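# Lift folded arm onto bars with nuts aligned

## Task

Take the folded robot arm off its stand and hold it so that its plate stands vertical and lies flush against both bars to within 1 mm, with a nut sitting centred to within 1 mm behind each of the plate's corner holes, ready for screws. The folded arm must still be gripped in that spot at the end. Letting it fall fails the goal, but a brief slip in the grip is allowed.

## Robot and tools

Setup: four Universal Robots UR12e arms (arm1 to arm4), each with six revolute joints and a two-finger parallel gripper whose pads slide. Everything is expressed in a single scene frame in metres, origin on the floor, +z up. Each foot (base_link) points along its own +x. Feet: arm1 at (-1.001, 0.000, 0.525) quat_wxyz (0.707, -0.001, 0.001, 0.707); arm2 at (0.880, -0.420, 0.529) quat (1.000, 0, 0, 0.003); arm3 at (-0.519, -1.200, 0.796) quat (0.708, 0, -0.004, -0.706); arm4 at (0.550, -1.200, 0.807) quat (1.000, 0.003, 0.005, 0.020). Reach is about 1.50 m from the joint 1 axis. Viewed from above, the upper arm sits roughly 0.18 m to the arm's left of the joint 1 heading, the forearm 0.04 m, and the wrist (and hand, when joint5 is -1.571) about 0.17 m.

The hand point is centred between the pads, 20 mm back from the fingertips. Its z axis runs along the fingers; the fingers open and close along its x axis. Printed hand positions can be slightly wrong, more so when the arm is stretched.

Tool move: optional keys arm1..arm4 and cameras. Each arm key is a separate object for that arm only. Inside it: joints is a map of absolute targets by name, in radians except gripper_m in metres: joint1_rad -3.141..3.141 (whole-arm yaw, positive counter-clockwise from above, 0 points along foot +x); joint2_rad -3.141..0 (shoulder; -1.571 upper arm vertical, 0 level forward); joint3_rad 0..3.141 (elbow; 0 straight); joint4_rad -6.283..6.283 (wrist pitch; with hand pointing down, positive tips fingertips back toward the foot); joint5_rad -3.141..0 (sideways wrist swing; positive toward arm's left); joint6_rad -6.283..6.283 (hand roll, positive clockwise seen from behind the hand); gripper_m -0.006..0.12, the pad gap (negative squeezes closed pads). Joint tolerance for done is 0.01 rad, gripper 0.003 m. target is an absolute hand pose of seven numbers [x, y, z, qw, qx, qy, qz] in the scene frame, metres and unit quaternion, matching how the hand line prints; the hand moves in a straight line from its hand_target toward it. speed is the peak linear speed in m/s, 0.002..0.5, default 0.25, with rotation capped at twice that in rad/s. When target is given, joints may contain only gripper_m, otherwise the call is rejected. min_time_s (0.1..8 s) sets a minimum duration for that arm's joint motions. contact_limits {"gripper_m": N} caps pad force per pad, 50..400 N, default 200; it also limits the holding force until gripper_m is next named. A raised limit only applies with a changed gripper_m, a lowered one only after opening. cameras: list of arm1_cam_wrist, arm2_cam_wrist, arm3_cam_wrist, arm4_cam_wrist, cam_benches, cam_left, cam_plate, or "all"; [] for none; an unknown name invalidates the call. A move with no arm keys reports every robot fully plus all images.

All parts of one action begin at once; hand paths in one action finish together; nothing detours around obstacles or other arms. Hands lag, can wander and can overshoot speed near full stretch. Per step the controller limits the path pose to 150 mm and 16 degrees from the measured hand. Joint-target motions on one arm start and finish together and may swing wide. Joint speed caps: 2.09 rad/s for joints 1-2, 3.14 for 3-6, acceleration 1.4 rad/s². Hand paths stop after 10 s; an action stops after 15 s. Arms not mentioned keep pursuing earlier targets.

Tool wait: seconds 0..10, plus cameras as in move; just lets time pass and reports state. Tool zoom_image: camera name and region [x0, y0, x1, y1] in pixels from the top-left, at most 504 by 504, on the latest image of that camera. Tool finished_scene: scene = the number of the scene being ended; irreversible, and later calls in the same reply go to the next scene, whose task appears in the result.

Reading results: move lists robots that got motion; "as last shown" means no command, status now "not commanded". pictures gives image order. hand_target is the pose the current joint targets imply. Statuses: done (hand within 1 cm and 2 degrees), off_target (resting short, maybe still pushing), time_out (target dropped, holds), not_followed (hand target dropped; joint targets may keep being retried), "joint command not followed" or "pose unreachable" (safety check blocked the arm; gripper still acts). A joint jammed against something may say done early. Joint velocities (rad/s) read "within noise" when the arm is still. Joint torques are total drive output with offsets and noise, positive toward larger angles. Wrist force and torque are in the hand's axes, zeroed at start, with a third line for the peak since last shown; contact shows as force from the surface into the arm. MOTOR HOT appears from 70 °C; at 85 °C an OVER-TEMPERATURE FAULT brakes the arm 30-60 s, after which keys marked limit_stop_at_motor_heat must be resent. If a move or wait is rejected or a stop hits it, later motion calls in that reply are skipped.

Avoid: any hard press between two robots (fails the scene), including one gripper closing on another's fingers; the safety check lets fingers meet. Contact torque limits (N m): joints 1-2 313, joint 3 142, joints 4-6 51.3, held weight included; a shoulder or elbow straying over 7.5 degrees from plan also faults. About 150 N (±25) of external force on an arm causes a force fault: the arm halts 10 s and yields; release a grip holding it in place. The arm keeps pushing on contact, so approach slowly. Don't drop the folded arm, release it moving, or strike fixed or heavy objects. Loose objects may get nudged occasionally. Between calls the robots hold the last command, and stretched or loaded arms heat.

Each tool is called after ">>>" in YAML: its name, and indented under it one key for each argument.

## Session

>>> move:

Scene clock: 0.00 s.
Joint torques (N m): no reading
Motor temperatures (°C): arm1=[32 33 33 38 34 36] | arm2=[26 26 35 36 37 36] | arm3=[31 28 33 38 35 38] | arm4=[34 28 24 39 33 40]
Wrist force (N): no reading
Wrist torque (N m): no reading
Wrist force, peak (N): no reading
Joint velocities: within noise
arm1.joint_positions: joint1_rad=+0.000 joint2_rad=-1.570 joint3_rad=+1.570 joint4_rad=-1.570 joint5_rad=-1.571 joint6_rad=+0.000 gripper_m=+0.120
arm1.joint_status: not commanded
arm1.hand: x=-1.1750 y=+0.6926 z=+1.0324 quat_wxyz=(+0.000, +0.000, -1.000, +0.001) (m; scene frame)
arm1.hand_target: x=-1.1750 y=+0.6926 z=+1.0324 quat_wxyz=(+0.000, +0.000, -1.000, +0.001) (m; scene frame)
arm1.hand_status: not commanded
arm2.joint_positions: joint1_rad=+0.000 joint2_rad=-1.570 joint3_rad=+1.570 joint4_rad=-1.570 joint5_rad=-1.571 joint6_rad=+0.000 gripper_m=+0.119
arm2.joint_status: not commanded
arm2.hand: x=+1.5700 y=-0.2416 z=+1.0393 quat_wxyz=(+0.000, -0.705, -0.709, +0.000) (m; scene frame)
arm2.hand_target: x=+1.5700 y=-0.2416 z=+1.0393 quat_wxyz=(+0.000, -0.705, -0.709, +0.000) (m; scene frame)
arm2.hand_status: not commanded
arm3.joint_positions: joint1_rad=+0.000 joint2_rad=-1.570 joint3_rad=+1.570 joint4_rad=-1.570 joint5_rad=-1.571 joint6_rad=+0.000 gripper_m=+0.120
arm3.joint_status: not commanded
arm3.hand: x=-0.3468 y=-1.8884 z=+1.3106 quat_wxyz=(-0.003, -1.000, -0.001, -0.003) (m; scene frame)
arm3.hand_target: x=-0.3468 y=-1.8884 z=+1.3106 quat_wxyz=(-0.003, -1.000, -0.001, -0.003) (m; scene frame)
arm3.hand_status: not commanded
arm4.joint_positions: joint1_rad=+0.000 joint2_rad=-1.570 joint3_rad=+1.570 joint4_rad=-1.570 joint5_rad=-1.571 joint6_rad=+0.000 gripper_m=+0.119
arm4.joint_status: not commanded
arm4.hand: x=+1.2385 y=-1.0011 z=+1.3111 quat_wxyz=(+0.006, -0.693, -0.721, +0.001) (m; scene frame)
arm4.hand_target: x=+1.2385 y=-1.0011 z=+1.3111 quat_wxyz=(+0.006, -0.693, -0.721, +0.001) (m; scene frame)
arm4.hand_status: not commanded
pictures: arm1_cam_wrist, arm2_cam_wrist, arm3_cam_wrist, arm4_cam_wrist, cam_benches, cam_left, cam_plate
Images, in order (width x height): arm1_cam_wrist 672x504, arm2_cam_wrist 672x504, arm3_cam_wrist 672x504, arm4_cam_wrist 672x504, cam_benches 672x504, cam_left 672x504, cam_plate 672x504.

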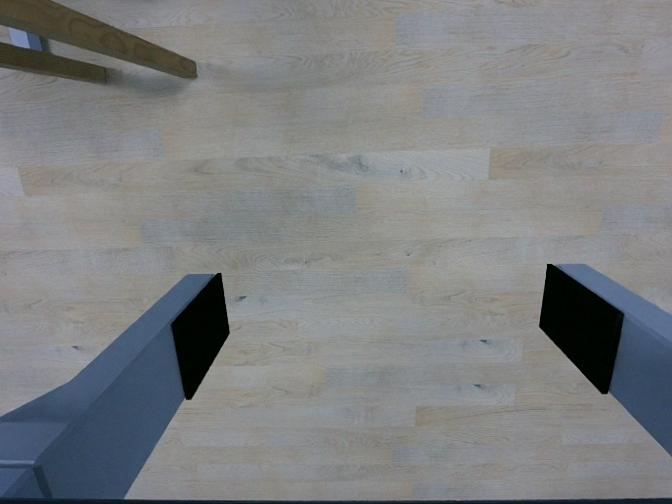

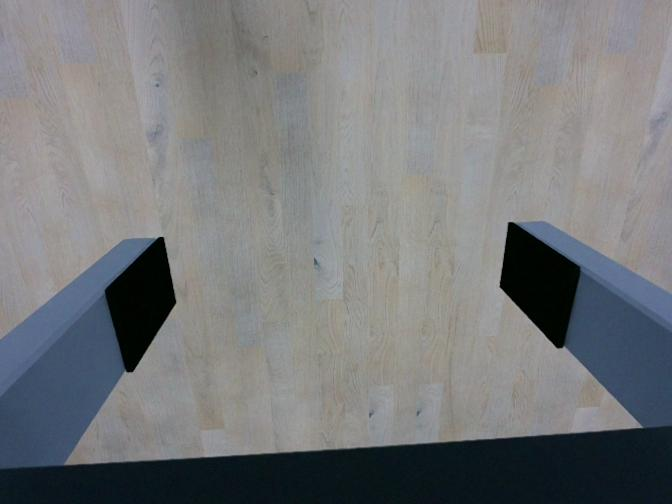

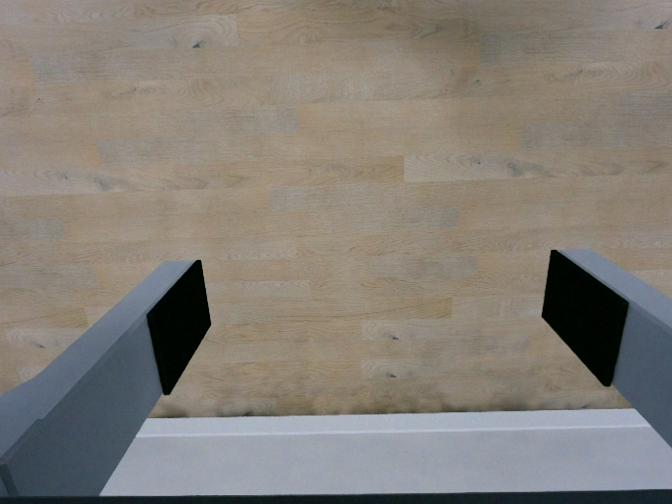

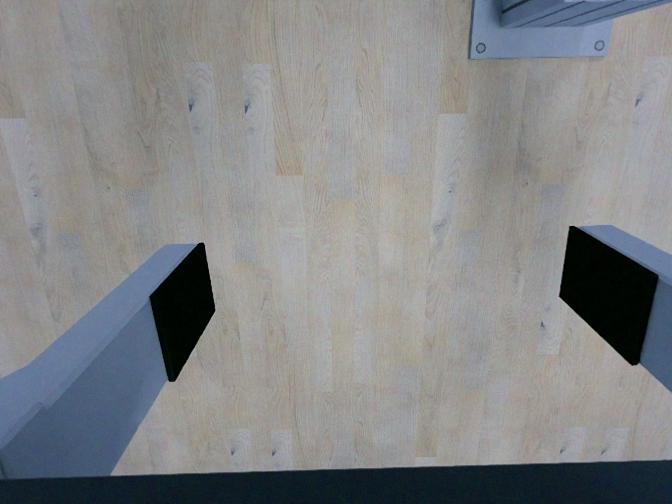

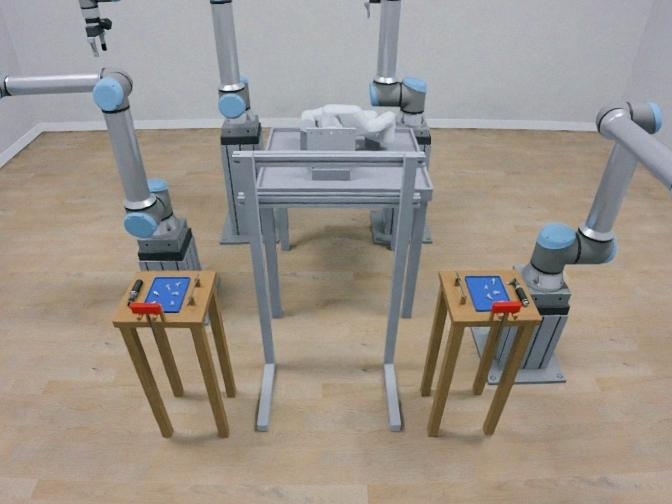

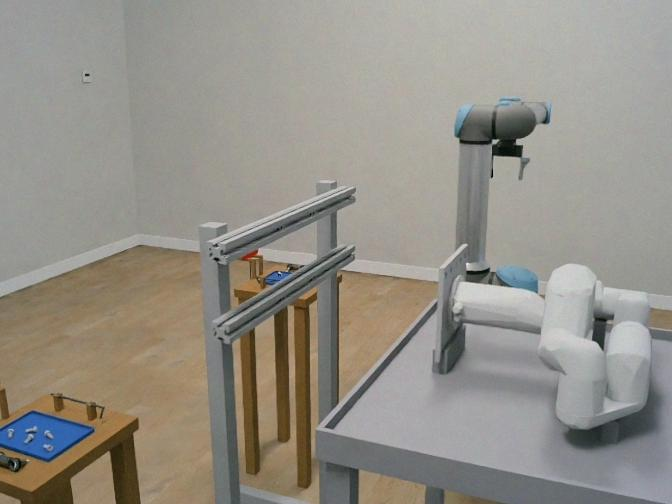

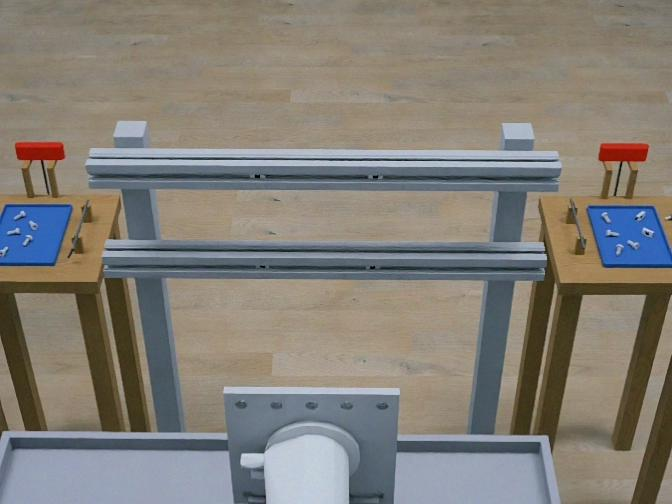

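>>> zoom_image:
  camera: "cam_plate"
  region: [200, 130, 440, 300]

>>> zoom_image:
  camera: "cam_plate"
  region: [180, 370, 440, 504]

>>> zoom_image:
  camera: "cam_left"
  region: [400, 220, 672, 450]

>>> zoom_image:
  camera: "cam_benches"
  region: [220, 80, 460, 220]

>>> zoom_image:
  camera: "cam_left"
  region: [190, 170, 370, 350]

>>> zoom_image:
  camera: "cam_benches"
  region: [100, 260, 240, 350]

Scaled by 2.100 from the camera's image (finer frame: 960x720).

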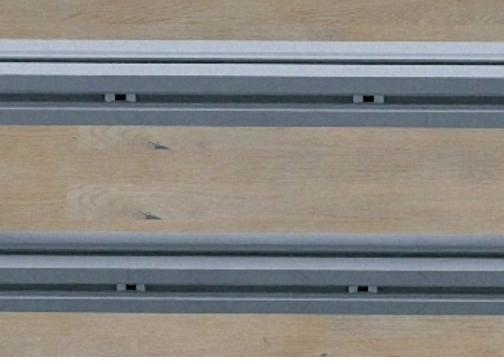

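Scaled by 1.938 from the camera's image (finer frame: 960x720).

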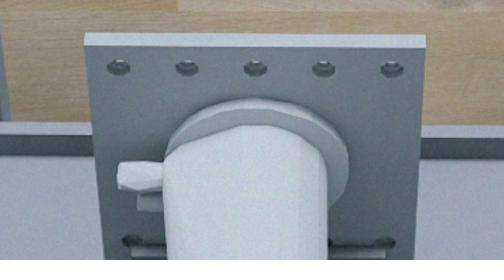

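Scaled by 1.853 from the camera's image (finer frame: 960x720).

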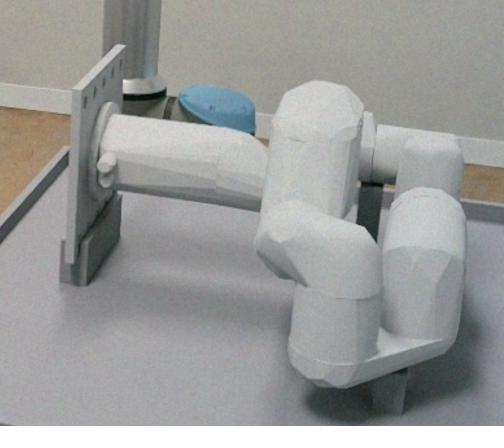

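Scaled by 2.100 from the camera's image (finer frame: 960x720).

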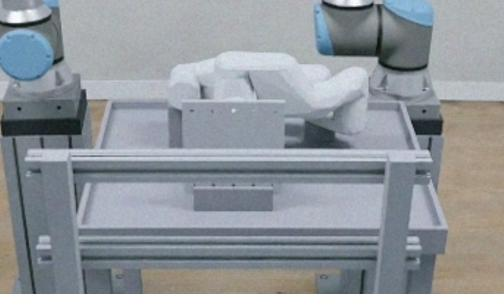

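Scaled by 2.800 from the camera's image (finer frame: 960x720).

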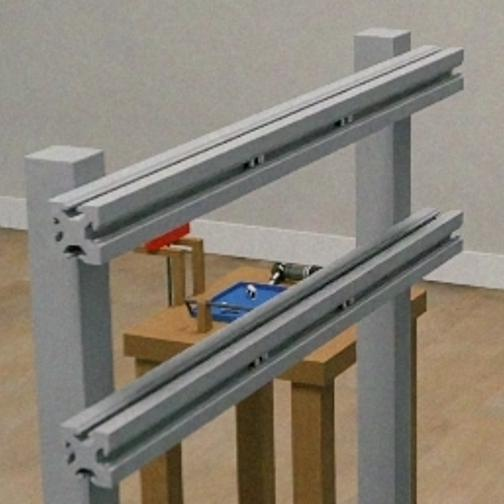

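Scaled by 3.600 from the camera's image (finer frame: 960x720).

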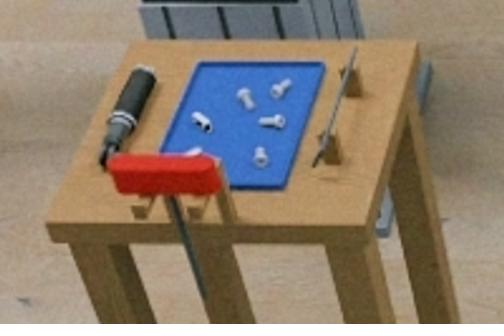

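>>> move:
  arm4: {"joints":{"joint3_rad":0.9,"joint4_rad":-1.3,"joint6_rad":3.1416}}
  arm1: {"joints":{"joint3_rad":0.7,"joint4_rad":-0.7}}
  arm2: {"joints":{"joint3_rad":0.7,"joint4_rad":-0.7}}
  arm3: {"joints":{"joint3_rad":0.9,"joint4_rad":-1.3,"joint6_rad":3.1416}}

>>> move:
  arm4: {"joints":{"joint1_rad":1.83}}
  cameras: ["arm4_cam_wrist","cam_benches","cam_plate","cam_left"]

Scene clock: 11.03 s.
Joint torques (N m): arm1=[6.69 -37.22 -29.98 -8.53 -0.1 -0.23] | arm2=[1.4 -39.11 -28.34 -6.88 0.21 -0.29] | arm3=[0.74 -44.51 -37.54 -6.07 -0.13 -4.61] | arm4=[4.25 -45.31 -33.89 -7.08 -0.8 -1.94]
Motor temperatures (°C): arm1=[32 33 33 38 34 36] | arm2=[26 26 35 36 37 36] | arm3=[31 28 33 38 35 38] | arm4=[34 28 24 39 33 40]
Wrist force (N): arm1=[0.5 -0.6 0.3] | arm2=[-0.1 -0.2 -1.1] | arm3=[0.1 0.7 -0.6] | arm4=[0.0 -0.1 -0.2]
Wrist torque (N m): arm1=[-0.06 -0.02 0.00] | arm2=[-0.07 0.04 -0.03] | arm3=[0.01 0.04 -0.01] | arm4=[-0.16 -0.06 -0.03]
Wrist force, peak (N): arm1=[0.7 -0.8 -2.3] | arm2=[0.7 0.7 -2.5] | arm3=[-0.5 -0.3 -1.2] | arm4=[-0.4 -0.9 -1.5]
move: arm1 done; arm2 done; arm3 done; arm4 done
Joint velocities: within noise
arm1.joint_positions: joint1_rad=+0.000 joint2_rad=-1.570 joint3_rad=+0.700 joint4_rad=-0.700 joint5_rad=-1.571 joint6_rad=+0.000 gripper_m=+0.120
arm1.joint_status: all done
arm1.hand: x=-1.1749 y=+0.4904 z=+1.4697 quat_wxyz=(+0.000, +0.000, -1.000, +0.001)
arm1.hand_target: x=-1.1749 y=+0.4904 z=+1.4697 quat_wxyz=(+0.000, +0.000, -1.000, +0.001)
arm1.hand_status: not commanded
arm2.joint_positions: joint1_rad=+0.000 joint2_rad=-1.570 joint3_rad=+0.700 joint4_rad=-0.700 joint5_rad=-1.571 joint6_rad=+0.000 gripper_m=+0.119
arm2.joint_status: all done
arm2.hand: x=+1.3667 y=-0.2429 z=+1.4760 quat_wxyz=(+0.000, -0.705, -0.709, +0.000)
arm2.hand_target: x=+1.3667 y=-0.2429 z=+1.4760 quat_wxyz=(+0.000, -0.705, -0.709, +0.000)
arm2.hand_status: not commanded
arm3.joint_positions: joint1_rad=+0.000 joint2_rad=-1.570 joint3_rad=+0.900 joint4_rad=-1.300 joint5_rad=-1.571 joint6_rad=+3.142 gripper_m=+0.120
arm3.joint_status: all done
arm3.hand: x=-0.3496 y=-1.8635 z=+1.7344 quat_wxyz=(+0.003, -0.001, +0.980, -0.201)
arm3.hand_target: x=-0.3496 y=-1.8636 z=+1.7344 quat_wxyz=(+0.003, -0.001, +0.980, -0.201)
arm3.hand_status: not commanded
arm4.joint_positions: joint1_rad=+0.000 joint2_rad=-1.570 joint3_rad=+0.900 joint4_rad=-1.300 joint5_rad=-1.571 joint6_rad=+3.142 gripper_m=+0.119
arm4.joint_status: all done
arm4.hand: x=+1.2201 y=-1.0047 z=+1.7353 quat_wxyz=(+0.142, -0.707, +0.680, -0.132)
arm4.hand_target: x=+1.2201 y=-1.0047 z=+1.7352 quat_wxyz=(+0.142, -0.707, +0.680, -0.132)
arm4.hand_status: not commanded
pictures: none

Scene clock: 13.67 s.
Joint torques (N m): arm1=[5.51 -38.83 -30.04 -8.37 0.1 -0.27] | arm2=[-0.24 -38.11 -28.49 -6.78 0.21 -0.27] | arm3=[0.31 -42.6 -35.73 -9.49 -0.56 -3.92] | arm4=[3.05 -41.61 -46.33 -8.01 -0.84 -0.01]
Motor temperatures (°C): arm1=[32 33 33 38 34 36] | arm2=[26 26 35 36 37 36] | arm3=[31 28 33 38 35 38] | arm4=[34 28 24 39 33 40]
Wrist force (N): arm1=[0.0 -0.7 0.7] | arm2=[0.4 0.1 -0.2] | arm3=[0.1 0.4 -0.5] | arm4=[0.2 -0.4 0.4]
Wrist torque (N m): arm1=[-0.07 0.09 0.00] | arm2=[-0.01 -0.05 -0.02] | arm3=[-0.03 0.03 0.00] | arm4=[-0.26 -0.09 0.00]
Wrist force, peak (N): arm1=[0.4 -0.9 0.4] | arm2=[0.5 0.9 -0.5] | arm3=[0.0 0.8 -0.8] | arm4=[-3.5 -2.3 1.3]
move: arm4 done
Joint velocities: within noise
arm1, arm2, arm3: as last shown
arm3.hand: x=-0.3496 y=-1.8636 z=+1.7344 quat_wxyz=(+0.003, -0.001, +0.980, -0.201)
arm4.joint_positions: joint1_rad=+1.830 joint2_rad=-1.570 joint3_rad=+0.900 joint4_rad=-1.300 joint5_rad=-1.571 joint6_rad=+3.142 gripper_m=+0.119
arm4.joint_status: all done
arm4.hand: x=+0.1945 y=-0.6176 z=+1.7473 quat_wxyz=(+0.200, -0.968, -0.145, +0.034)
arm4.hand_target: x=+0.1945 y=-0.6176 z=+1.7473 quat_wxyz=(+0.200, -0.968, -0.145, +0.034)
arm4.hand_status: not commanded
pictures: arm4_cam_wrist, cam_benches, cam_left, cam_plate
Images, in order (width x height): arm4_cam_wrist 672x504, cam_benches 672x504, cam_left 672x504, cam_plate 672x504.

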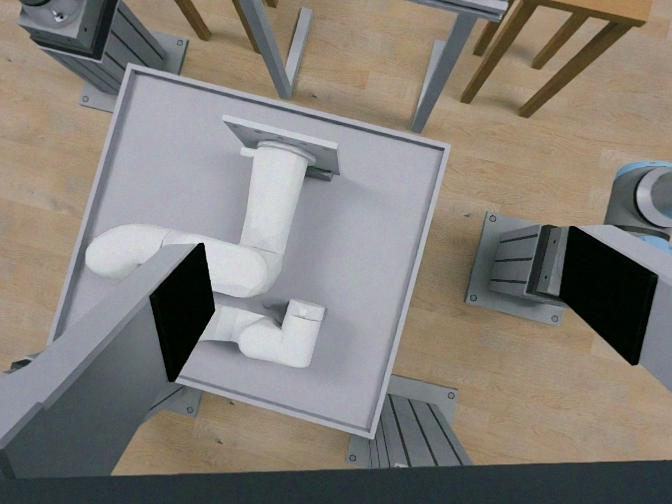

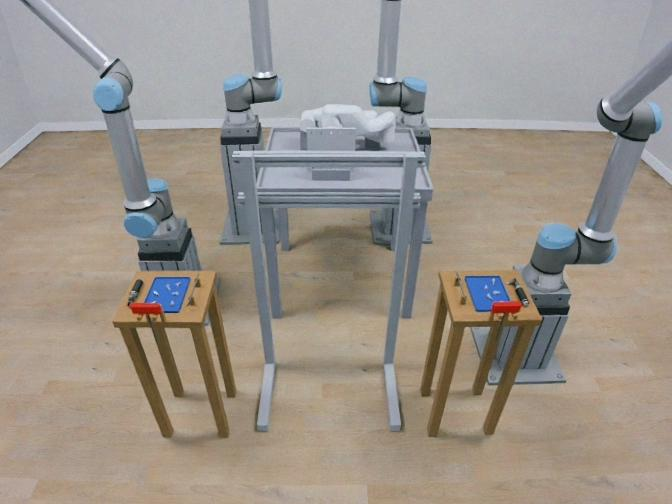

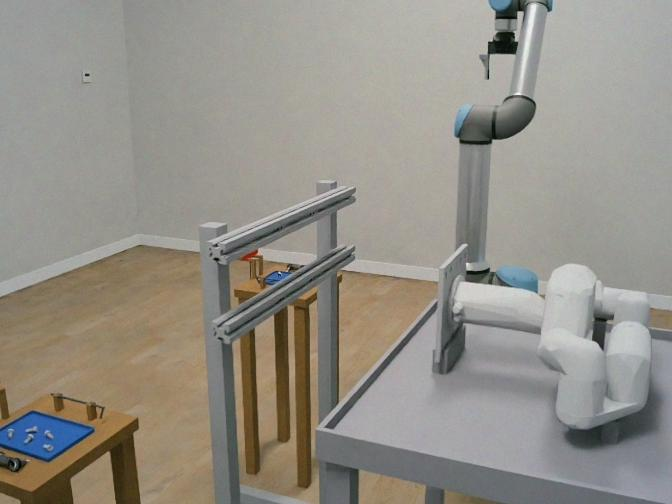

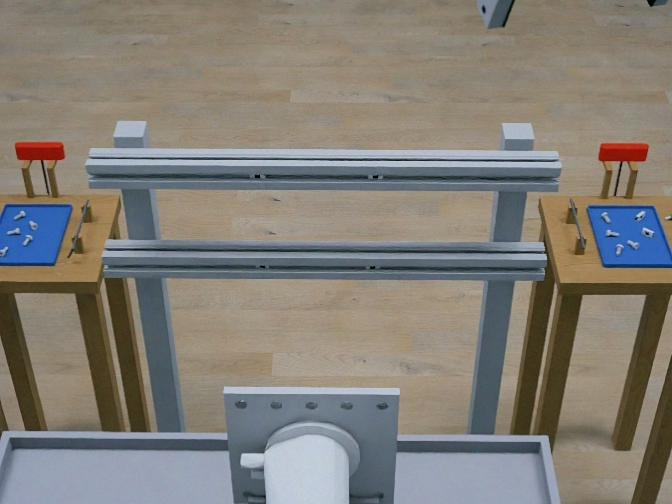

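>>> move:
  arm4: {"target":[0.0,-0.5,1.65,0,1,0,0],"speed":0.4}
  cameras: ["arm4_cam_wrist"]

>>> move:
  arm4: {"target":[0.1,-0.5,1.65,0,1,0,0],"speed":0.4}
  cameras: ["arm4_cam_wrist"]

>>> move:
  arm4: {"target":[0.1,-0.3,1.55,0,1,0,0],"speed":0.4}
  cameras: ["arm4_cam_wrist"]

Scene clock: 21.00 s.
Joint torques (N m): arm1=[6.45 -38.48 -29.9 -8.65 -0.16 0.16] | arm2=[0.22 -39.38 -28.52 -6.96 0.3 -0.36] | arm3=[-1.82 -43.75 -36.34 -9.52 -0.42 -3.81] | arm4=[10.54 -73.1 -43.63 -2.28 -2.82 1.68]
Motor temperatures (°C): arm1=[32 33 33 38 34 36] | arm2=[26 26 35 36 37 36] | arm3=[31 28 33 38 35 38] | arm4=[34 28 24 39 33 40]
Wrist force (N): arm1=[0.4 -0.5 0.0] | arm2=[0.2 0.0 -0.5] | arm3=[0.0 0.7 -0.6] | arm4=[-0.2 -1.1 0.5]
Wrist torque (N m): arm1=[-0.05 0.01 0.00] | arm2=[-0.03 -0.01 -0.03] | arm3=[0.02 0.06 0.00] | arm4=[-0.27 0.05 0.13]
Wrist force, peak (N): arm1=[0.7 -0.8 0.6] | arm2=[0.7 0.9 0.2] | arm3=[0.3 0.9 -0.2] | arm4=[-4.8 -3.9 5.5]
move: arm4 off_target
Joint velocities: within noise
arm1, arm2, arm3: as last shown
arm4.joint_positions: joint1_rad=+2.002 joint2_rad=-0.914 joint3_rad=+0.035 joint4_rad=-0.768 joint5_rad=-1.565 joint6_rad=+3.613 gripper_m=+0.119
arm4.joint_status: not commanded
arm4.hand: x=+0.0009 y=-0.5012 z=+1.6483 quat_wxyz=(+0.036, -0.999, +0.000, +0.024)
arm4.hand_target: x=+0.0009 y=-0.5011 z=+1.6482 quat_wxyz=(+0.036, -0.999, +0.000, +0.024)
arm4.hand_status: off_target (0.002 m and 5.0 deg from the pose sent, 0.247 m and 28.9 deg at the start; a joint's target at an end of its range on 18 of 40 steps)
Images, in order (width x height): arm4_cam_wrist 672x504.

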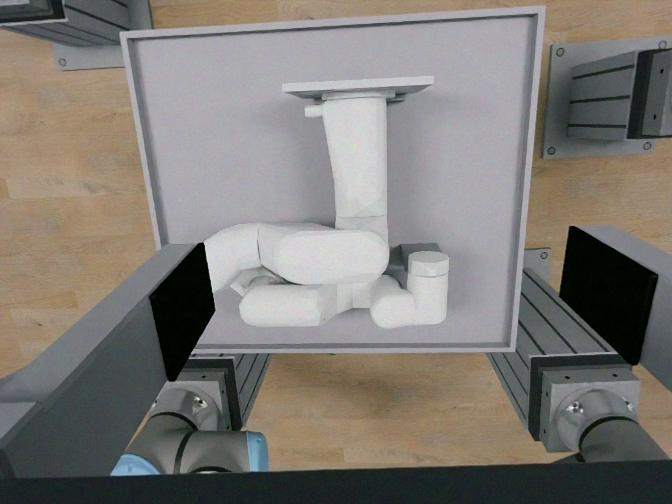

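Scene clock: 22.03 s.
Joint torques (N m): arm1=[4.84 -37.55 -29.58 -8.24 -0.15 -0.08] | arm2=[0.93 -38.42 -28.39 -7.01 0.23 -0.21] | arm3=[-2.49 -43.78 -35.8 -9.52 -0.4 -4.06] | arm4=[7.15 -66.25 -50.94 -2.13 1.43 0.9]
Motor temperatures (°C): arm1=[32 33 33 38 34 36] | arm2=[26 26 35 36 37 36] | arm3=[31 28 33 38 35 38] | arm4=[34 28 24 39 33 40]
Wrist force (N): arm1=[0.3 -0.5 0.4] | arm2=[0.2 0.0 0.0] | arm3=[0.0 0.4 -0.5] | arm4=[-0.4 -0.6 0.1]
Wrist torque (N m): arm1=[-0.05 0.03 0.00] | arm2=[-0.04 0.00 -0.02] | arm3=[-0.03 0.06 0.00] | arm4=[-0.14 0.10 0.01]
Wrist force, peak (N): arm1=[0.8 -0.5 0.5] | arm2=[0.6 0.4 -0.8] | arm3=[0.0 0.8 -0.4] | arm4=[-4.6 0.0 0.9]
move: arm4 done
Joint velocities: within noise
arm1, arm2, arm3: as last shown
arm4.joint_positions: joint1_rad=+1.899 joint2_rad=-1.052 joint3_rad=+0.260 joint4_rad=-0.770 joint5_rad=-1.577 joint6_rad=+3.511 gripper_m=+0.119
arm4.joint_status: not commanded
arm4.hand: x=+0.1000 y=-0.5000 z=+1.6500 quat_wxyz=(+0.000, -1.000, +0.000, +0.000)
arm4.hand_target: x=+0.1000 y=-0.5000 z=+1.6500 quat_wxyz=(+0.000, -1.000, +0.000, +0.000)
arm4.hand_status: done (0.000 m and 0.0 deg from the pose sent, 0.099 m and 5.0 deg at the start)
Images, in order (width x height): arm4_cam_wrist 672x504.

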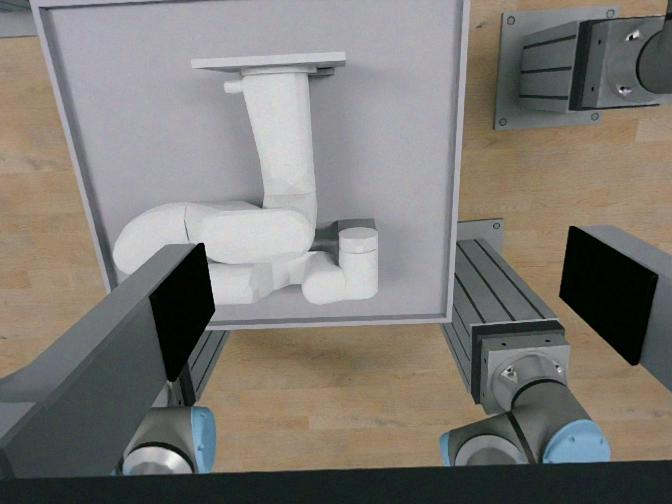

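Scene clock: 23.27 s.
Joint torques (N m): arm1=[6.43 -36.84 -29.98 -8.12 0.01 0.04] | arm2=[-0.27 -37.41 -27.92 -6.99 0.38 -0.12] | arm3=[-1.5 -45.02 -35.77 -9.36 -0.55 -4.02] | arm4=[14.13 -111.98 -49.62 -6.07 -3.4 2.1]
Motor temperatures (°C): arm1=[32 33 33 38 34 36] | arm2=[26 26 35 36 37 36] | arm3=[31 28 33 38 35 38] | arm4=[34 28 24 39 33 40]
Wrist force (N): arm1=[0.3 -0.5 0.3] | arm2=[0.2 0.3 0.0] | arm3=[0.3 0.6 -0.6] | arm4=[-0.4 -0.8 0.0]
Wrist torque (N m): arm1=[-0.06 0.03 0.00] | arm2=[0.02 -0.02 -0.03] | arm3=[0.00 0.00 0.00] | arm4=[-0.18 0.12 0.12]
Wrist force, peak (N): arm1=[0.2 -1.2 0.2] | arm2=[0.3 0.8 -0.6] | arm3=[-0.1 1.0 -0.6] | arm4=[-0.2 -4.8 3.2]
move: arm4 off_target
Joint velocities: within noise
arm1, arm2, arm3: as last shown
arm4.joint_positions: joint1_rad=+1.823 joint2_rad=-0.785 joint3_rad=+0.035 joint4_rad=-0.910 joint5_rad=-1.565 joint6_rad=+3.434 gripper_m=+0.119
arm4.joint_status: not commanded
arm4.hand: x=+0.1008 y=-0.3014 z=+1.5485 quat_wxyz=(+0.045, -0.999, +0.000, +0.020)
arm4.hand_target: x=+0.1007 y=-0.3014 z=+1.5485 quat_wxyz=(+0.045, -0.999, +0.000, +0.020)
arm4.hand_status: off_target (0.002 m and 5.7 deg from the pose sent, 0.224 m and 0.0 deg at the start; a joint's target at an end of its range on 25 of 37 steps)
Images, in order (width x height): arm4_cam_wrist 672x504.

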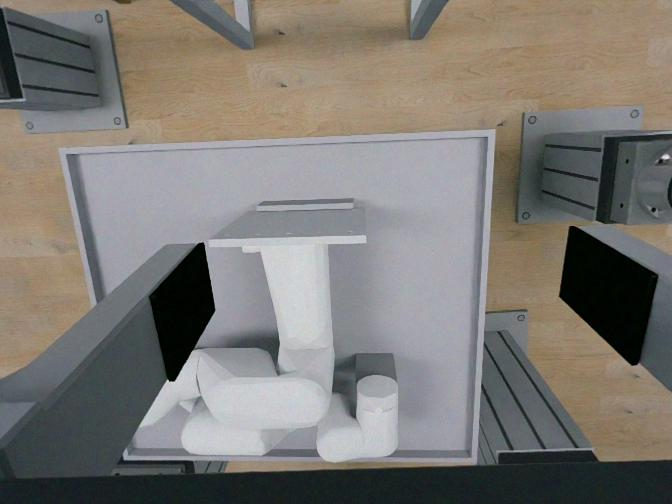

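>>> move:
  arm4: {"target":[0.05,-0.45,1.45,0.5,-0.866,0,0],"speed":0.5}
  cameras: ["arm4_cam_wrist"]

>>> move:
  arm4: {"target":[0.05,-0.35,1.35,0.5,-0.866,0,0],"speed":0.5}
  cameras: ["arm4_cam_wrist"]

Scene clock: 32.30 s.
Joint torques (N m): arm1=[5.95 -38.12 -30.14 -8.34 -0.08 0.25] | arm2=[-0.16 -38.58 -28.13 -6.95 0.23 -0.29] | arm3=[-1.99 -44.55 -36.5 -9.64 -0.26 -3.81] | arm4=[2.01 -69.17 -44.89 -8.99 -3.83 1.11]
Motor temperatures (°C): arm1=[32 33 33 38 34 36] | arm2=[26 26 35 36 37 36] | arm3=[31 28 33 38 35 38] | arm4=[34 28 24 39 33 40]
Wrist force (N): arm1=[0.5 -0.4 0.2] | arm2=[0.2 0.3 -0.4] | arm3=[-0.1 0.7 -0.6] | arm4=[-1.1 0.8 0.7]
Wrist torque (N m): arm1=[-0.04 -0.01 0.00] | arm2=[0.02 -0.02 -0.03] | arm3=[0.02 0.07 0.00] | arm4=[-0.09 -0.17 -0.24]
Wrist force, peak (N): arm1=[0.5 -1.2 0.3] | arm2=[0.1 0.9 -0.8] | arm3=[0.1 1.1 -0.7] | arm4=[1.1 -0.3 -12.3]
move: arm4 done
Joint velocities: within noise
arm1, arm2, arm3: as last shown
arm4.joint_positions: joint1_rad=+2.069 joint2_rad=-1.459 joint3_rad=+1.655 joint4_rad=-2.737 joint5_rad=-2.034 joint6_rad=+3.428 gripper_m=+0.119
arm4.joint_status: not commanded
arm4.hand: x=+0.0500 y=-0.4500 z=+1.4501 quat_wxyz=(+0.500, -0.866, +0.000, +0.000)
arm4.hand_target: x=+0.0500 y=-0.4500 z=+1.4500 quat_wxyz=(+0.500, -0.866, +0.000, +0.000)
arm4.hand_status: done (0.000 m and 0.0 deg from the pose sent, 0.185 m and 54.8 deg at the start; pose on its path clipped on 1 of 51 steps)
Images, in order (width x height): arm4_cam_wrist 672x504.

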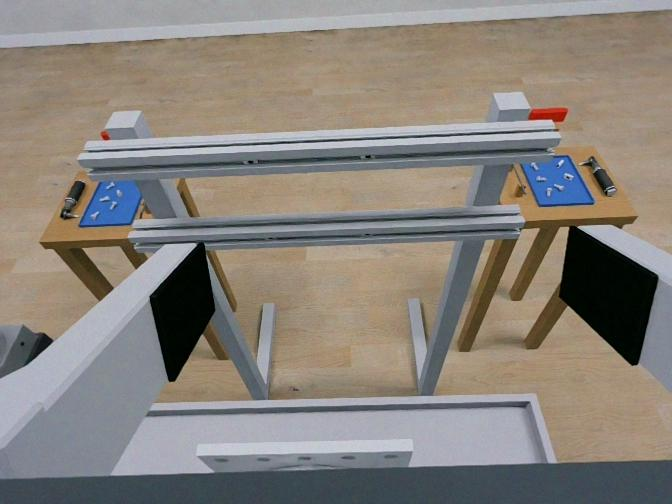

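Scene clock: 33.27 s.
Joint torques (N m): arm1=[8 -38.69 -30.01 -8.42 -0.32 0.15] | arm2=[-0.02 -37.05 -28.05 -6.91 0.26 -0.35] | arm3=[-0.55 -44.54 -35.91 -9.49 -0.24 -4.09] | arm4=[15.7 -70.64 -40.71 -4.27 -4.21 2.21]
Motor temperatures (°C): arm1=[32 33 33 38 34 36] | arm2=[26 26 35 36 37 36] | arm3=[31 28 33 38 35 38] | arm4=[34 28 24 39 33 40]
Wrist force (N): arm1=[0.5 -0.4 0.4] | arm2=[0.3 0.1 0.2] | arm3=[0.2 0.5 -0.5] | arm4=[-1.4 -0.5 0.6]
Wrist torque (N m): arm1=[-0.02 0.00 0.00] | arm2=[-0.03 -0.03 -0.03] | arm3=[-0.02 0.02 0.00] | arm4=[-0.30 -0.10 -0.13]
Wrist force, peak (N): arm1=[0.6 -0.7 0.6] | arm2=[0.4 0.1 -0.8] | arm3=[0.2 0.7 -0.7] | arm4=[-0.6 0.6 6.2]
move: arm4 done
Joint velocities: within noise
arm1, arm2, arm3: as last shown
arm4.joint_positions: joint1_rad=+2.002 joint2_rad=-1.293 joint3_rad=+1.639 joint4_rad=-2.904 joint5_rad=-1.979 joint6_rad=+3.387 gripper_m=+0.119
arm4.joint_status: not commanded
arm4.hand: x=+0.0500 y=-0.3500 z=+1.3501 quat_wxyz=(+0.500, -0.866, +0.000, +0.000)
arm4.hand_target: x=+0.0500 y=-0.3500 z=+1.3500 quat_wxyz=(+0.500, -0.866, +0.000, +0.000)
arm4.hand_status: done (0.000 m and 0.0 deg from the pose sent, 0.141 m and 0.0 deg at the start)
Images, in order (width x height): arm4_cam_wrist 672x504.

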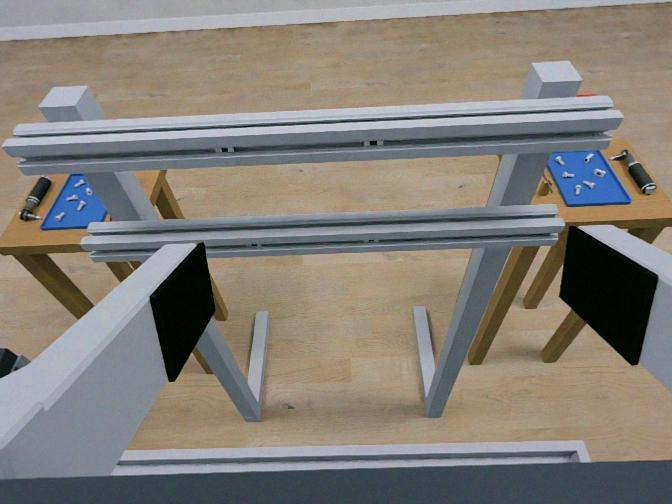

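>>> zoom_image:
  camera: "arm4_cam_wrist"
  region: [200, 90, 400, 190]

>>> zoom_image:
  camera: "arm4_cam_wrist"
  region: [220, 190, 400, 280]

>>> move:
  arm4: {"target":[0.05,-0.55,1.45,0.3,-0.954,0,0],"speed":0.5}
  cameras: ["arm4_cam_wrist"]

>>> zoom_image:
  camera: "arm4_cam_wrist"
  region: [150, 100, 550, 400]

Scaled by 2.520 from the camera's image (finer frame: 960x720).

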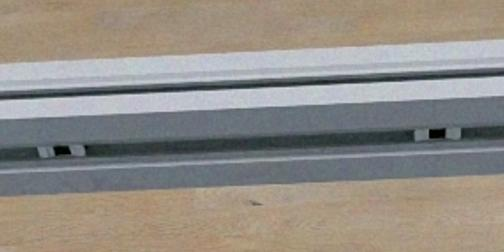

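Scaled by 2.800 from the camera's image (finer frame: 960x720).

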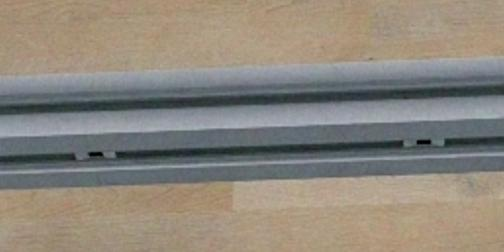

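Scene clock: 36.87 s.
Joint torques (N m): arm1=[6.67 -38.18 -31.15 -8.48 -0.16 0.15] | arm2=[-0.7 -37.95 -28.78 -7.01 0.26 -0.2] | arm3=[-0.29 -43.34 -36.39 -9.93 -0.17 -3.61] | arm4=[-7.56 -59.23 -51.7 -3.34 -2.84 0.4]
Motor temperatures (°C): arm1=[32 33 33 38 34 36] | arm2=[26 26 35 36 37 36] | arm3=[31 28 33 38 35 38] | arm4=[34 28 24 39 33 40]
Wrist force (N): arm1=[0.2 -0.4 0.3] | arm2=[-0.1 0.2 -0.6] | arm3=[-0.1 0.7 -0.7] | arm4=[-0.9 -0.5 0.0]
Wrist torque (N m): arm1=[-0.04 0.04 0.00] | arm2=[0.00 0.03 -0.03] | arm3=[0.01 0.08 0.00] | arm4=[-0.28 -0.05 0.01]
Wrist force, peak (N): arm1=[0.7 -0.9 0.5] | arm2=[0.6 0.7 -0.6] | arm3=[0.2 1.0 -0.5] | arm4=[-1.0 0.9 6.7]
move: arm4 done
Joint velocities: within noise
arm1, arm2, arm3: as last shown
arm4.joint_positions: joint1_rad=+2.082 joint2_rad=-1.553 joint3_rad=+1.528 joint4_rad=-2.072 joint5_rad=-1.880 joint6_rad=+3.607 gripper_m=+0.119
arm4.joint_status: not commanded
arm4.hand: x=+0.0500 y=-0.5500 z=+1.4499 quat_wxyz=(+0.300, -0.954, +0.000, +0.000)
arm4.hand_target: x=+0.0500 y=-0.5500 z=+1.4500 quat_wxyz=(+0.300, -0.954, +0.000, +0.000)
arm4.hand_status: done (0.000 m and 0.0 deg from the pose sent, 0.224 m and 25.1 deg at the start)
Images, in order (width x height): arm4_cam_wrist 672x504.

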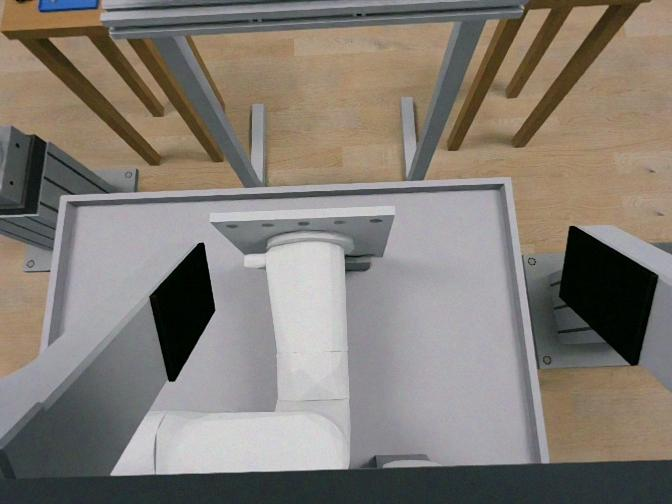

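Scaled by 1.260 from the camera's image (finer frame: 960x720).

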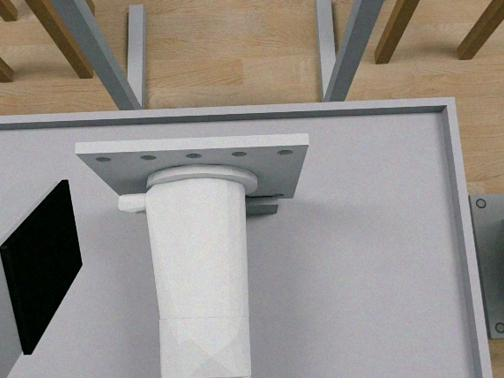

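>>> move:
  arm4: {"joints":{"joint1_rad":0.9,"joint2_rad":-1.57,"joint3_rad":1.3,"joint4_rad":-1.3,"joint5_rad":-1.571,"joint6_rad":2.5}}

>>> move:
  arm3: {"joints":{"joint1_rad":2.7,"joint4_rad":-0.9}}
  cameras: ["arm3_cam_wrist"]

>>> move:
  arm3: {"target":[-0.15,-0.6,1.55,0,1,0,0]}
  cameras: ["arm3_cam_wrist","cam_left"]

Scene clock: 45.17 s.
Joint torques (N m): arm1=[5.61 -38.65 -30.37 -8.34 -0.16 0.15] | arm2=[0.19 -37.36 -28.28 -7.02 0.55 -0.18] | arm3=[1.21 -41.78 -35.4 -9.47 -0.09 -3.64] | arm4=[6.74 -68.12 -43.31 -8.62 -3.23 1.54]
Motor temperatures (°C): arm1=[32 33 33 38 34 36] | arm2=[26 26 35 36 37 36] | arm3=[31 28 33 38 35 38] | arm4=[34 28 24 39 33 40]
Wrist force (N): arm1=[0.5 -0.3 0.1] | arm2=[0.4 0.2 0.0] | arm3=[0.0 0.6 -0.1] | arm4=[0.1 -0.3 -0.1]
Wrist torque (N m): arm1=[-0.02 -0.01 0.01] | arm2=[0.01 -0.05 -0.03] | arm3=[0.00 0.06 0.00] | arm4=[-0.07 -0.03 0.06]
Wrist force, peak (N): arm1=[0.9 -0.8 0.8] | arm2=[0.4 0.9 -0.4] | arm3=[0.1 0.7 -0.8] | arm4=[-2.8 -2.6 0.7]
move: arm4 done
Joint velocities: within noise
arm1.joint_positions: joint1_rad=+0.000 joint2_rad=-1.570 joint3_rad=+0.700 joint4_rad=-0.700 joint5_rad=-1.571 joint6_rad=+0.000 gripper_m=+0.120
arm1.joint_status: not commanded
arm1.hand: x=-1.1749 y=+0.4904 z=+1.4697 quat_wxyz=(+0.000, +0.000, -1.000, +0.001)
arm1.hand_target: x=-1.1749 y=+0.4904 z=+1.4697 quat_wxyz=(+0.000, +0.000, -1.000, +0.001)
arm1.hand_status: not commanded
arm2.joint_positions: joint1_rad=+0.000 joint2_rad=-1.570 joint3_rad=+0.700 joint4_rad=-0.700 joint5_rad=-1.571 joint6_rad=+0.000 gripper_m=+0.119
arm2.joint_status: not commanded
arm2.hand: x=+1.3667 y=-0.2429 z=+1.4760 quat_wxyz=(+0.000, -0.705, -0.709, +0.000)
arm2.hand_target: x=+1.3667 y=-0.2429 z=+1.4760 quat_wxyz=(+0.000, -0.705, -0.709, +0.000)
arm2.hand_status: not commanded
arm3.joint_positions: joint1_rad=+0.000 joint2_rad=-1.570 joint3_rad=+0.900 joint4_rad=-1.300 joint5_rad=-1.571 joint6_rad=+3.142 gripper_m=+0.120
arm3.joint_status: not commanded
arm3.hand: x=-0.3496 y=-1.8636 z=+1.7344 quat_wxyz=(+0.003, -0.001, +0.980, -0.201)
arm3.hand_target: x=-0.3496 y=-1.8636 z=+1.7344 quat_wxyz=(+0.003, -0.001, +0.980, -0.201)
arm3.hand_status: not commanded
arm4.joint_positions: joint1_rad=+0.900 joint2_rad=-1.570 joint3_rad=+1.300 joint4_rad=-1.300 joint5_rad=-1.571 joint6_rad=+2.500 gripper_m=+0.119
arm4.joint_status: all done
arm4.hand: x=+0.8107 y=-0.5594 z=+1.4705 quat_wxyz=(+0.003, -1.000, -0.006, +0.005)
arm4.hand_target: x=+0.8107 y=-0.5594 z=+1.4703 quat_wxyz=(+0.003, -1.000, -0.006, +0.005)
arm4.hand_status: not commanded
pictures: none

Scene clock: 48.27 s.
Joint torques (N m): arm1=[5.82 -39.64 -30.33 -7.98 0.07 0.32] | arm2=[0.39 -38.36 -28.01 -6.98 0.51 -0.08] | arm3=[-1.02 -45.27 -55.04 -6.94 -0.08 -3.8] | arm4=[14.79 -45.02 -39.95 -8.27 -3.38 1.81]
Motor temperatures (°C): arm1=[32 33 33 38 34 36] | arm2=[26 26 35 36 37 36] | arm3=[31 28 33 38 35 38] | arm4=[34 28 24 39 33 40]
Wrist force (N): arm1=[0.5 -0.4 0.4] | arm2=[-0.3 0.1 -0.1] | arm3=[0.1 -0.6 0.3] | arm4=[-0.4 -0.2 0.3]
Wrist torque (N m): arm1=[-0.03 -0.01 0.00] | arm2=[-0.01 0.07 -0.03] | arm3=[-0.09 0.05 0.04] | arm4=[-0.05 0.05 0.07]
Wrist force, peak (N): arm1=[0.6 -0.7 0.7] | arm2=[0.5 0.7 -0.6] | arm3=[0.6 -5.2 0.9] | arm4=[-0.5 -0.8 -0.1]
move: arm3 done
Joint velocities: within noise
arm1, arm2, arm4: as last shown
arm3.joint_positions: joint1_rad=+2.700 joint2_rad=-1.570 joint3_rad=+0.900 joint4_rad=-0.900 joint5_rad=-1.571 joint6_rad=+3.142 gripper_m=+0.120
arm3.joint_status: all done
arm3.hand: x=-0.4410 y=-0.6070 z=+1.6573 quat_wxyz=(-0.003, -0.976, +0.218, -0.004)
arm3.hand_target: x=-0.4409 y=-0.6069 z=+1.6573 quat_wxyz=(-0.003, -0.976, +0.218, -0.004)
arm3.hand_status: not commanded
arm4.hand: x=+0.8107 y=-0.5594 z=+1.4703 quat_wxyz=(+0.003, -1.000, -0.006, +0.005)
Images, in order (width x height): arm3_cam_wrist 672x504.

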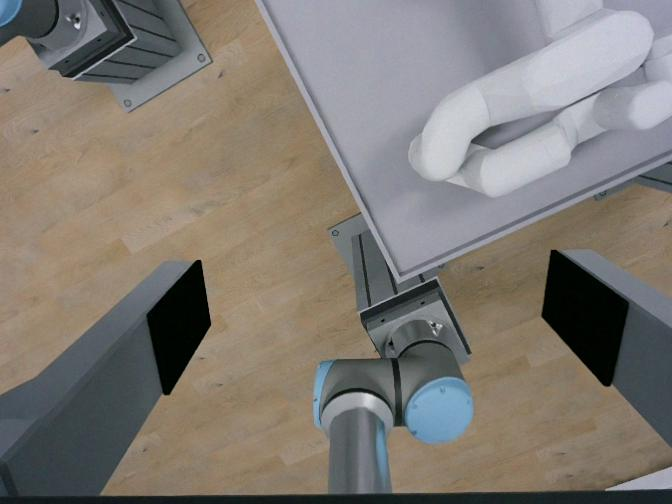

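Scene clock: 50.13 s.
Joint torques (N m): arm1=[6.33 -37.8 -30.31 -7.95 -0.31 0.39] | arm2=[-1.26 -37.25 -28.2 -6.74 0.4 -0.14] | arm3=[-4.43 -55.53 -65.14 -0.95 -1.74 -2.77] | arm4=[15.04 -48.04 -40.52 -8.71 -3.35 2.38]
Motor temperatures (°C): arm1=[32 33 33 38 34 36] | arm2=[26 26 35 36 37 36] | arm3=[31 28 33 38 35 38] | arm4=[34 28 24 39 33 40]
Wrist force (N): arm1=[0.4 -0.7 0.1] | arm2=[0.2 0.2 -0.4] | arm3=[0.2 -0.4 0.2] | arm4=[-0.2 -0.3 0.0]
Wrist torque (N m): arm1=[-0.08 0.00 0.00] | arm2=[-0.01 -0.02 -0.03] | arm3=[-0.07 0.01 -0.14] | arm4=[-0.05 0.02 0.07]
Wrist force, peak (N): arm1=[0.7 -0.8 0.3] | arm2=[0.2 0.9 -0.2] | arm3=[4.3 -0.7 1.7] | arm4=[0.0 -0.9 -0.6]
move: arm3 done
Joint velocities: within noise
arm1, arm2, arm4: as last shown
arm3.joint_positions: joint1_rad=+2.325 joint2_rad=-1.495 joint3_rad=+1.048 joint4_rad=-1.122 joint5_rad=-1.562 joint6_rad=+2.327 gripper_m=+0.120
arm3.joint_status: not commanded
arm3.hand: x=-0.1501 y=-0.6000 z=+1.5500 quat_wxyz=(+0.000, -1.000, +0.000, +0.000)
arm3.hand_target: x=-0.1500 y=-0.6000 z=+1.5500 quat_wxyz=(+0.000, -1.000, +0.000, +0.000)
arm3.hand_status: done (0.000 m and 0.0 deg from the pose sent, 0.310 m and 25.2 deg at the start)
Images, in order (width x height): arm3_cam_wrist 672x504, cam_left 672x504.

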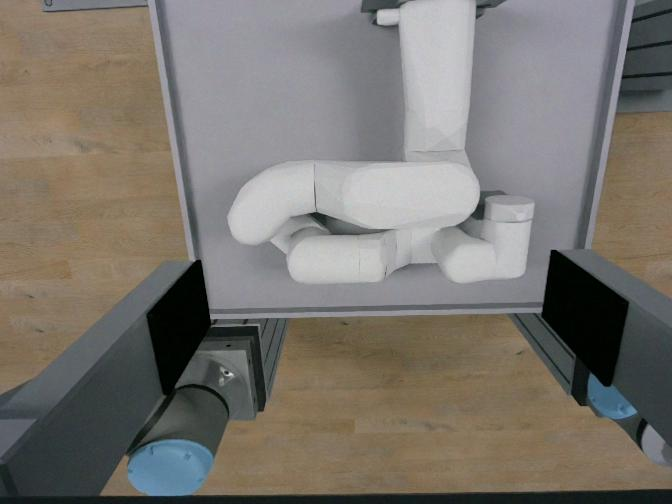

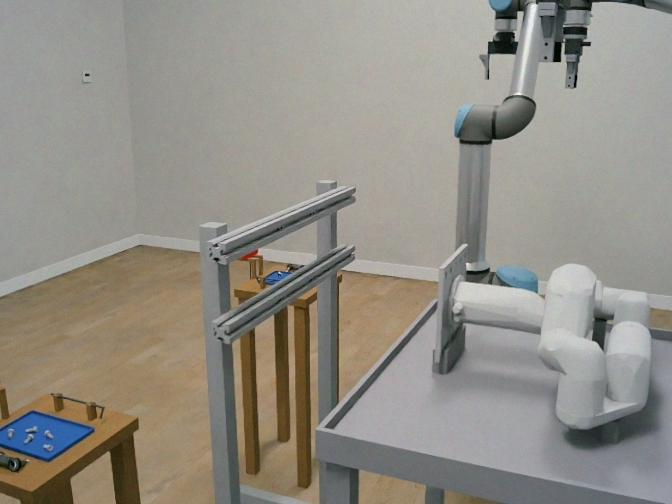

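>>> move:
  arm4: {"target":[0.005,-0.57,1.25,0,1,0,0],"speed":0.4}
  arm3: {"target":[-0.12,-0.73,1.35,0,0.7071,0.7071,0],"speed":0.4}
  cameras: ["arm4_cam_wrist","arm3_cam_wrist","cam_left","cam_plate"]

Scene clock: 58.40 s.
Joint torques (N m): arm1=[5.81 -39.26 -30.8 -7.88 -0.29 0.42] | arm2=[-0.84 -37.3 -28.32 -7.08 0.51 -0.34] | arm3=[8.35 -30 -68.71 -1.11 0.22 -3.18] | arm4=[11.37 -72.33 -42.23 -2.37 -1.01 1.48]
Motor temperatures (°C): arm1=[32 33 33 38 34 36] | arm2=[26 26 35 36 37 36] | arm3=[31 28 33 38 35 38] | arm4=[34 28 24 39 33 40]
Wrist force (N): arm1=[0.4 -0.5 0.6] | arm2=[-0.2 0.9 -0.6] | arm3=[-0.5 -0.5 0.4] | arm4=[-0.1 -0.8 0.1]
Wrist torque (N m): arm1=[-0.04 0.01 0.00] | arm2=[0.11 0.06 -0.02] | arm3=[-0.06 0.13 -0.19] | arm4=[-0.19 0.03 0.18]
Wrist force, peak (N): arm1=[0.8 -0.8 0.7] | arm2=[-0.2 0.9 -0.6] | arm3=[-1.3 0.0 1.9] | arm4=[-6.2 -0.4 2.3]
move: arm3 done; arm4 done
Joint velocities: within noise
arm1, arm2: as last shown
arm3.joint_positions: joint1_rad=+2.137 joint2_rad=-1.730 joint3_rad=+1.638 joint4_rad=-1.476 joint5_rad=-1.562 joint6_rad=+0.569 gripper_m=+0.120
arm3.joint_status: not commanded
arm3.hand: x=-0.1200 y=-0.7300 z=+1.3500 quat_wxyz=(+0.000, -0.707, -0.707, +0.000)
arm3.hand_target: x=-0.1200 y=-0.7300 z=+1.3500 quat_wxyz=(+0.000, -0.707, -0.707, +0.000)
arm3.hand_status: done (0.000 m and 0.0 deg from the pose sent, 0.240 m and 90.0 deg at the start)
arm4.joint_positions: joint1_rad=+2.037 joint2_rad=-1.350 joint3_rad=+1.454 joint4_rad=-1.665 joint5_rad=-1.576 joint6_rad=+3.648 gripper_m=+0.119
arm4.joint_status: not commanded
arm4.hand: x=+0.0050 y=-0.5699 z=+1.2501 quat_wxyz=(+0.000, -1.000, +0.000, +0.000)
arm4.hand_target: x=+0.0050 y=-0.5700 z=+1.2500 quat_wxyz=(+0.000, -1.000, +0.000, +0.000)
arm4.hand_status: done (0.000 m and 0.0 deg from the pose sent, 0.835 m and 0.9 deg at the start)
pictures: arm3_cam_wrist, arm4_cam_wrist, cam_left, cam_plate
Images, in order (width x height): arm3_cam_wrist 672x504, arm4_cam_wrist 672x504, cam_left 672x504, cam_plate 672x504.

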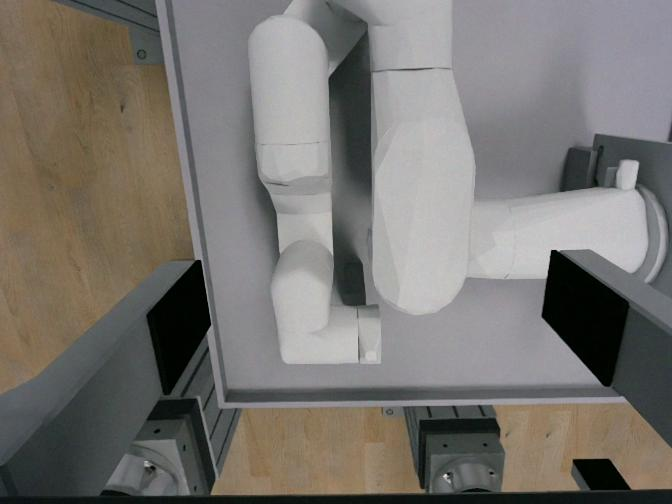

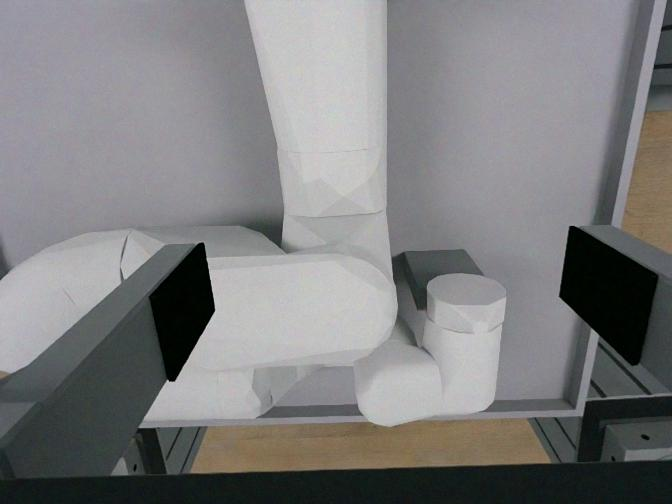

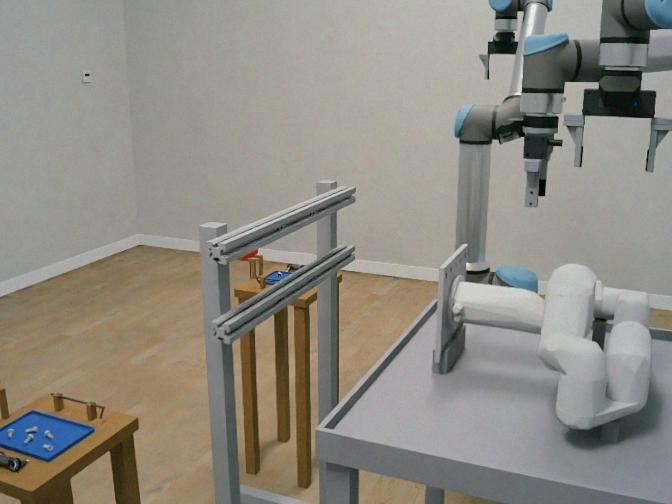

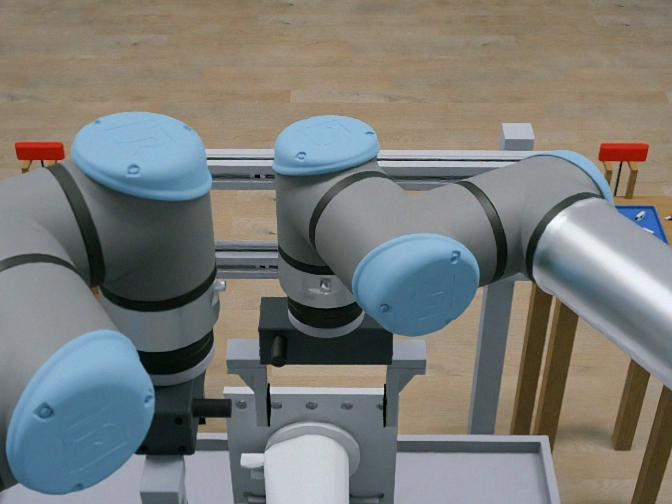

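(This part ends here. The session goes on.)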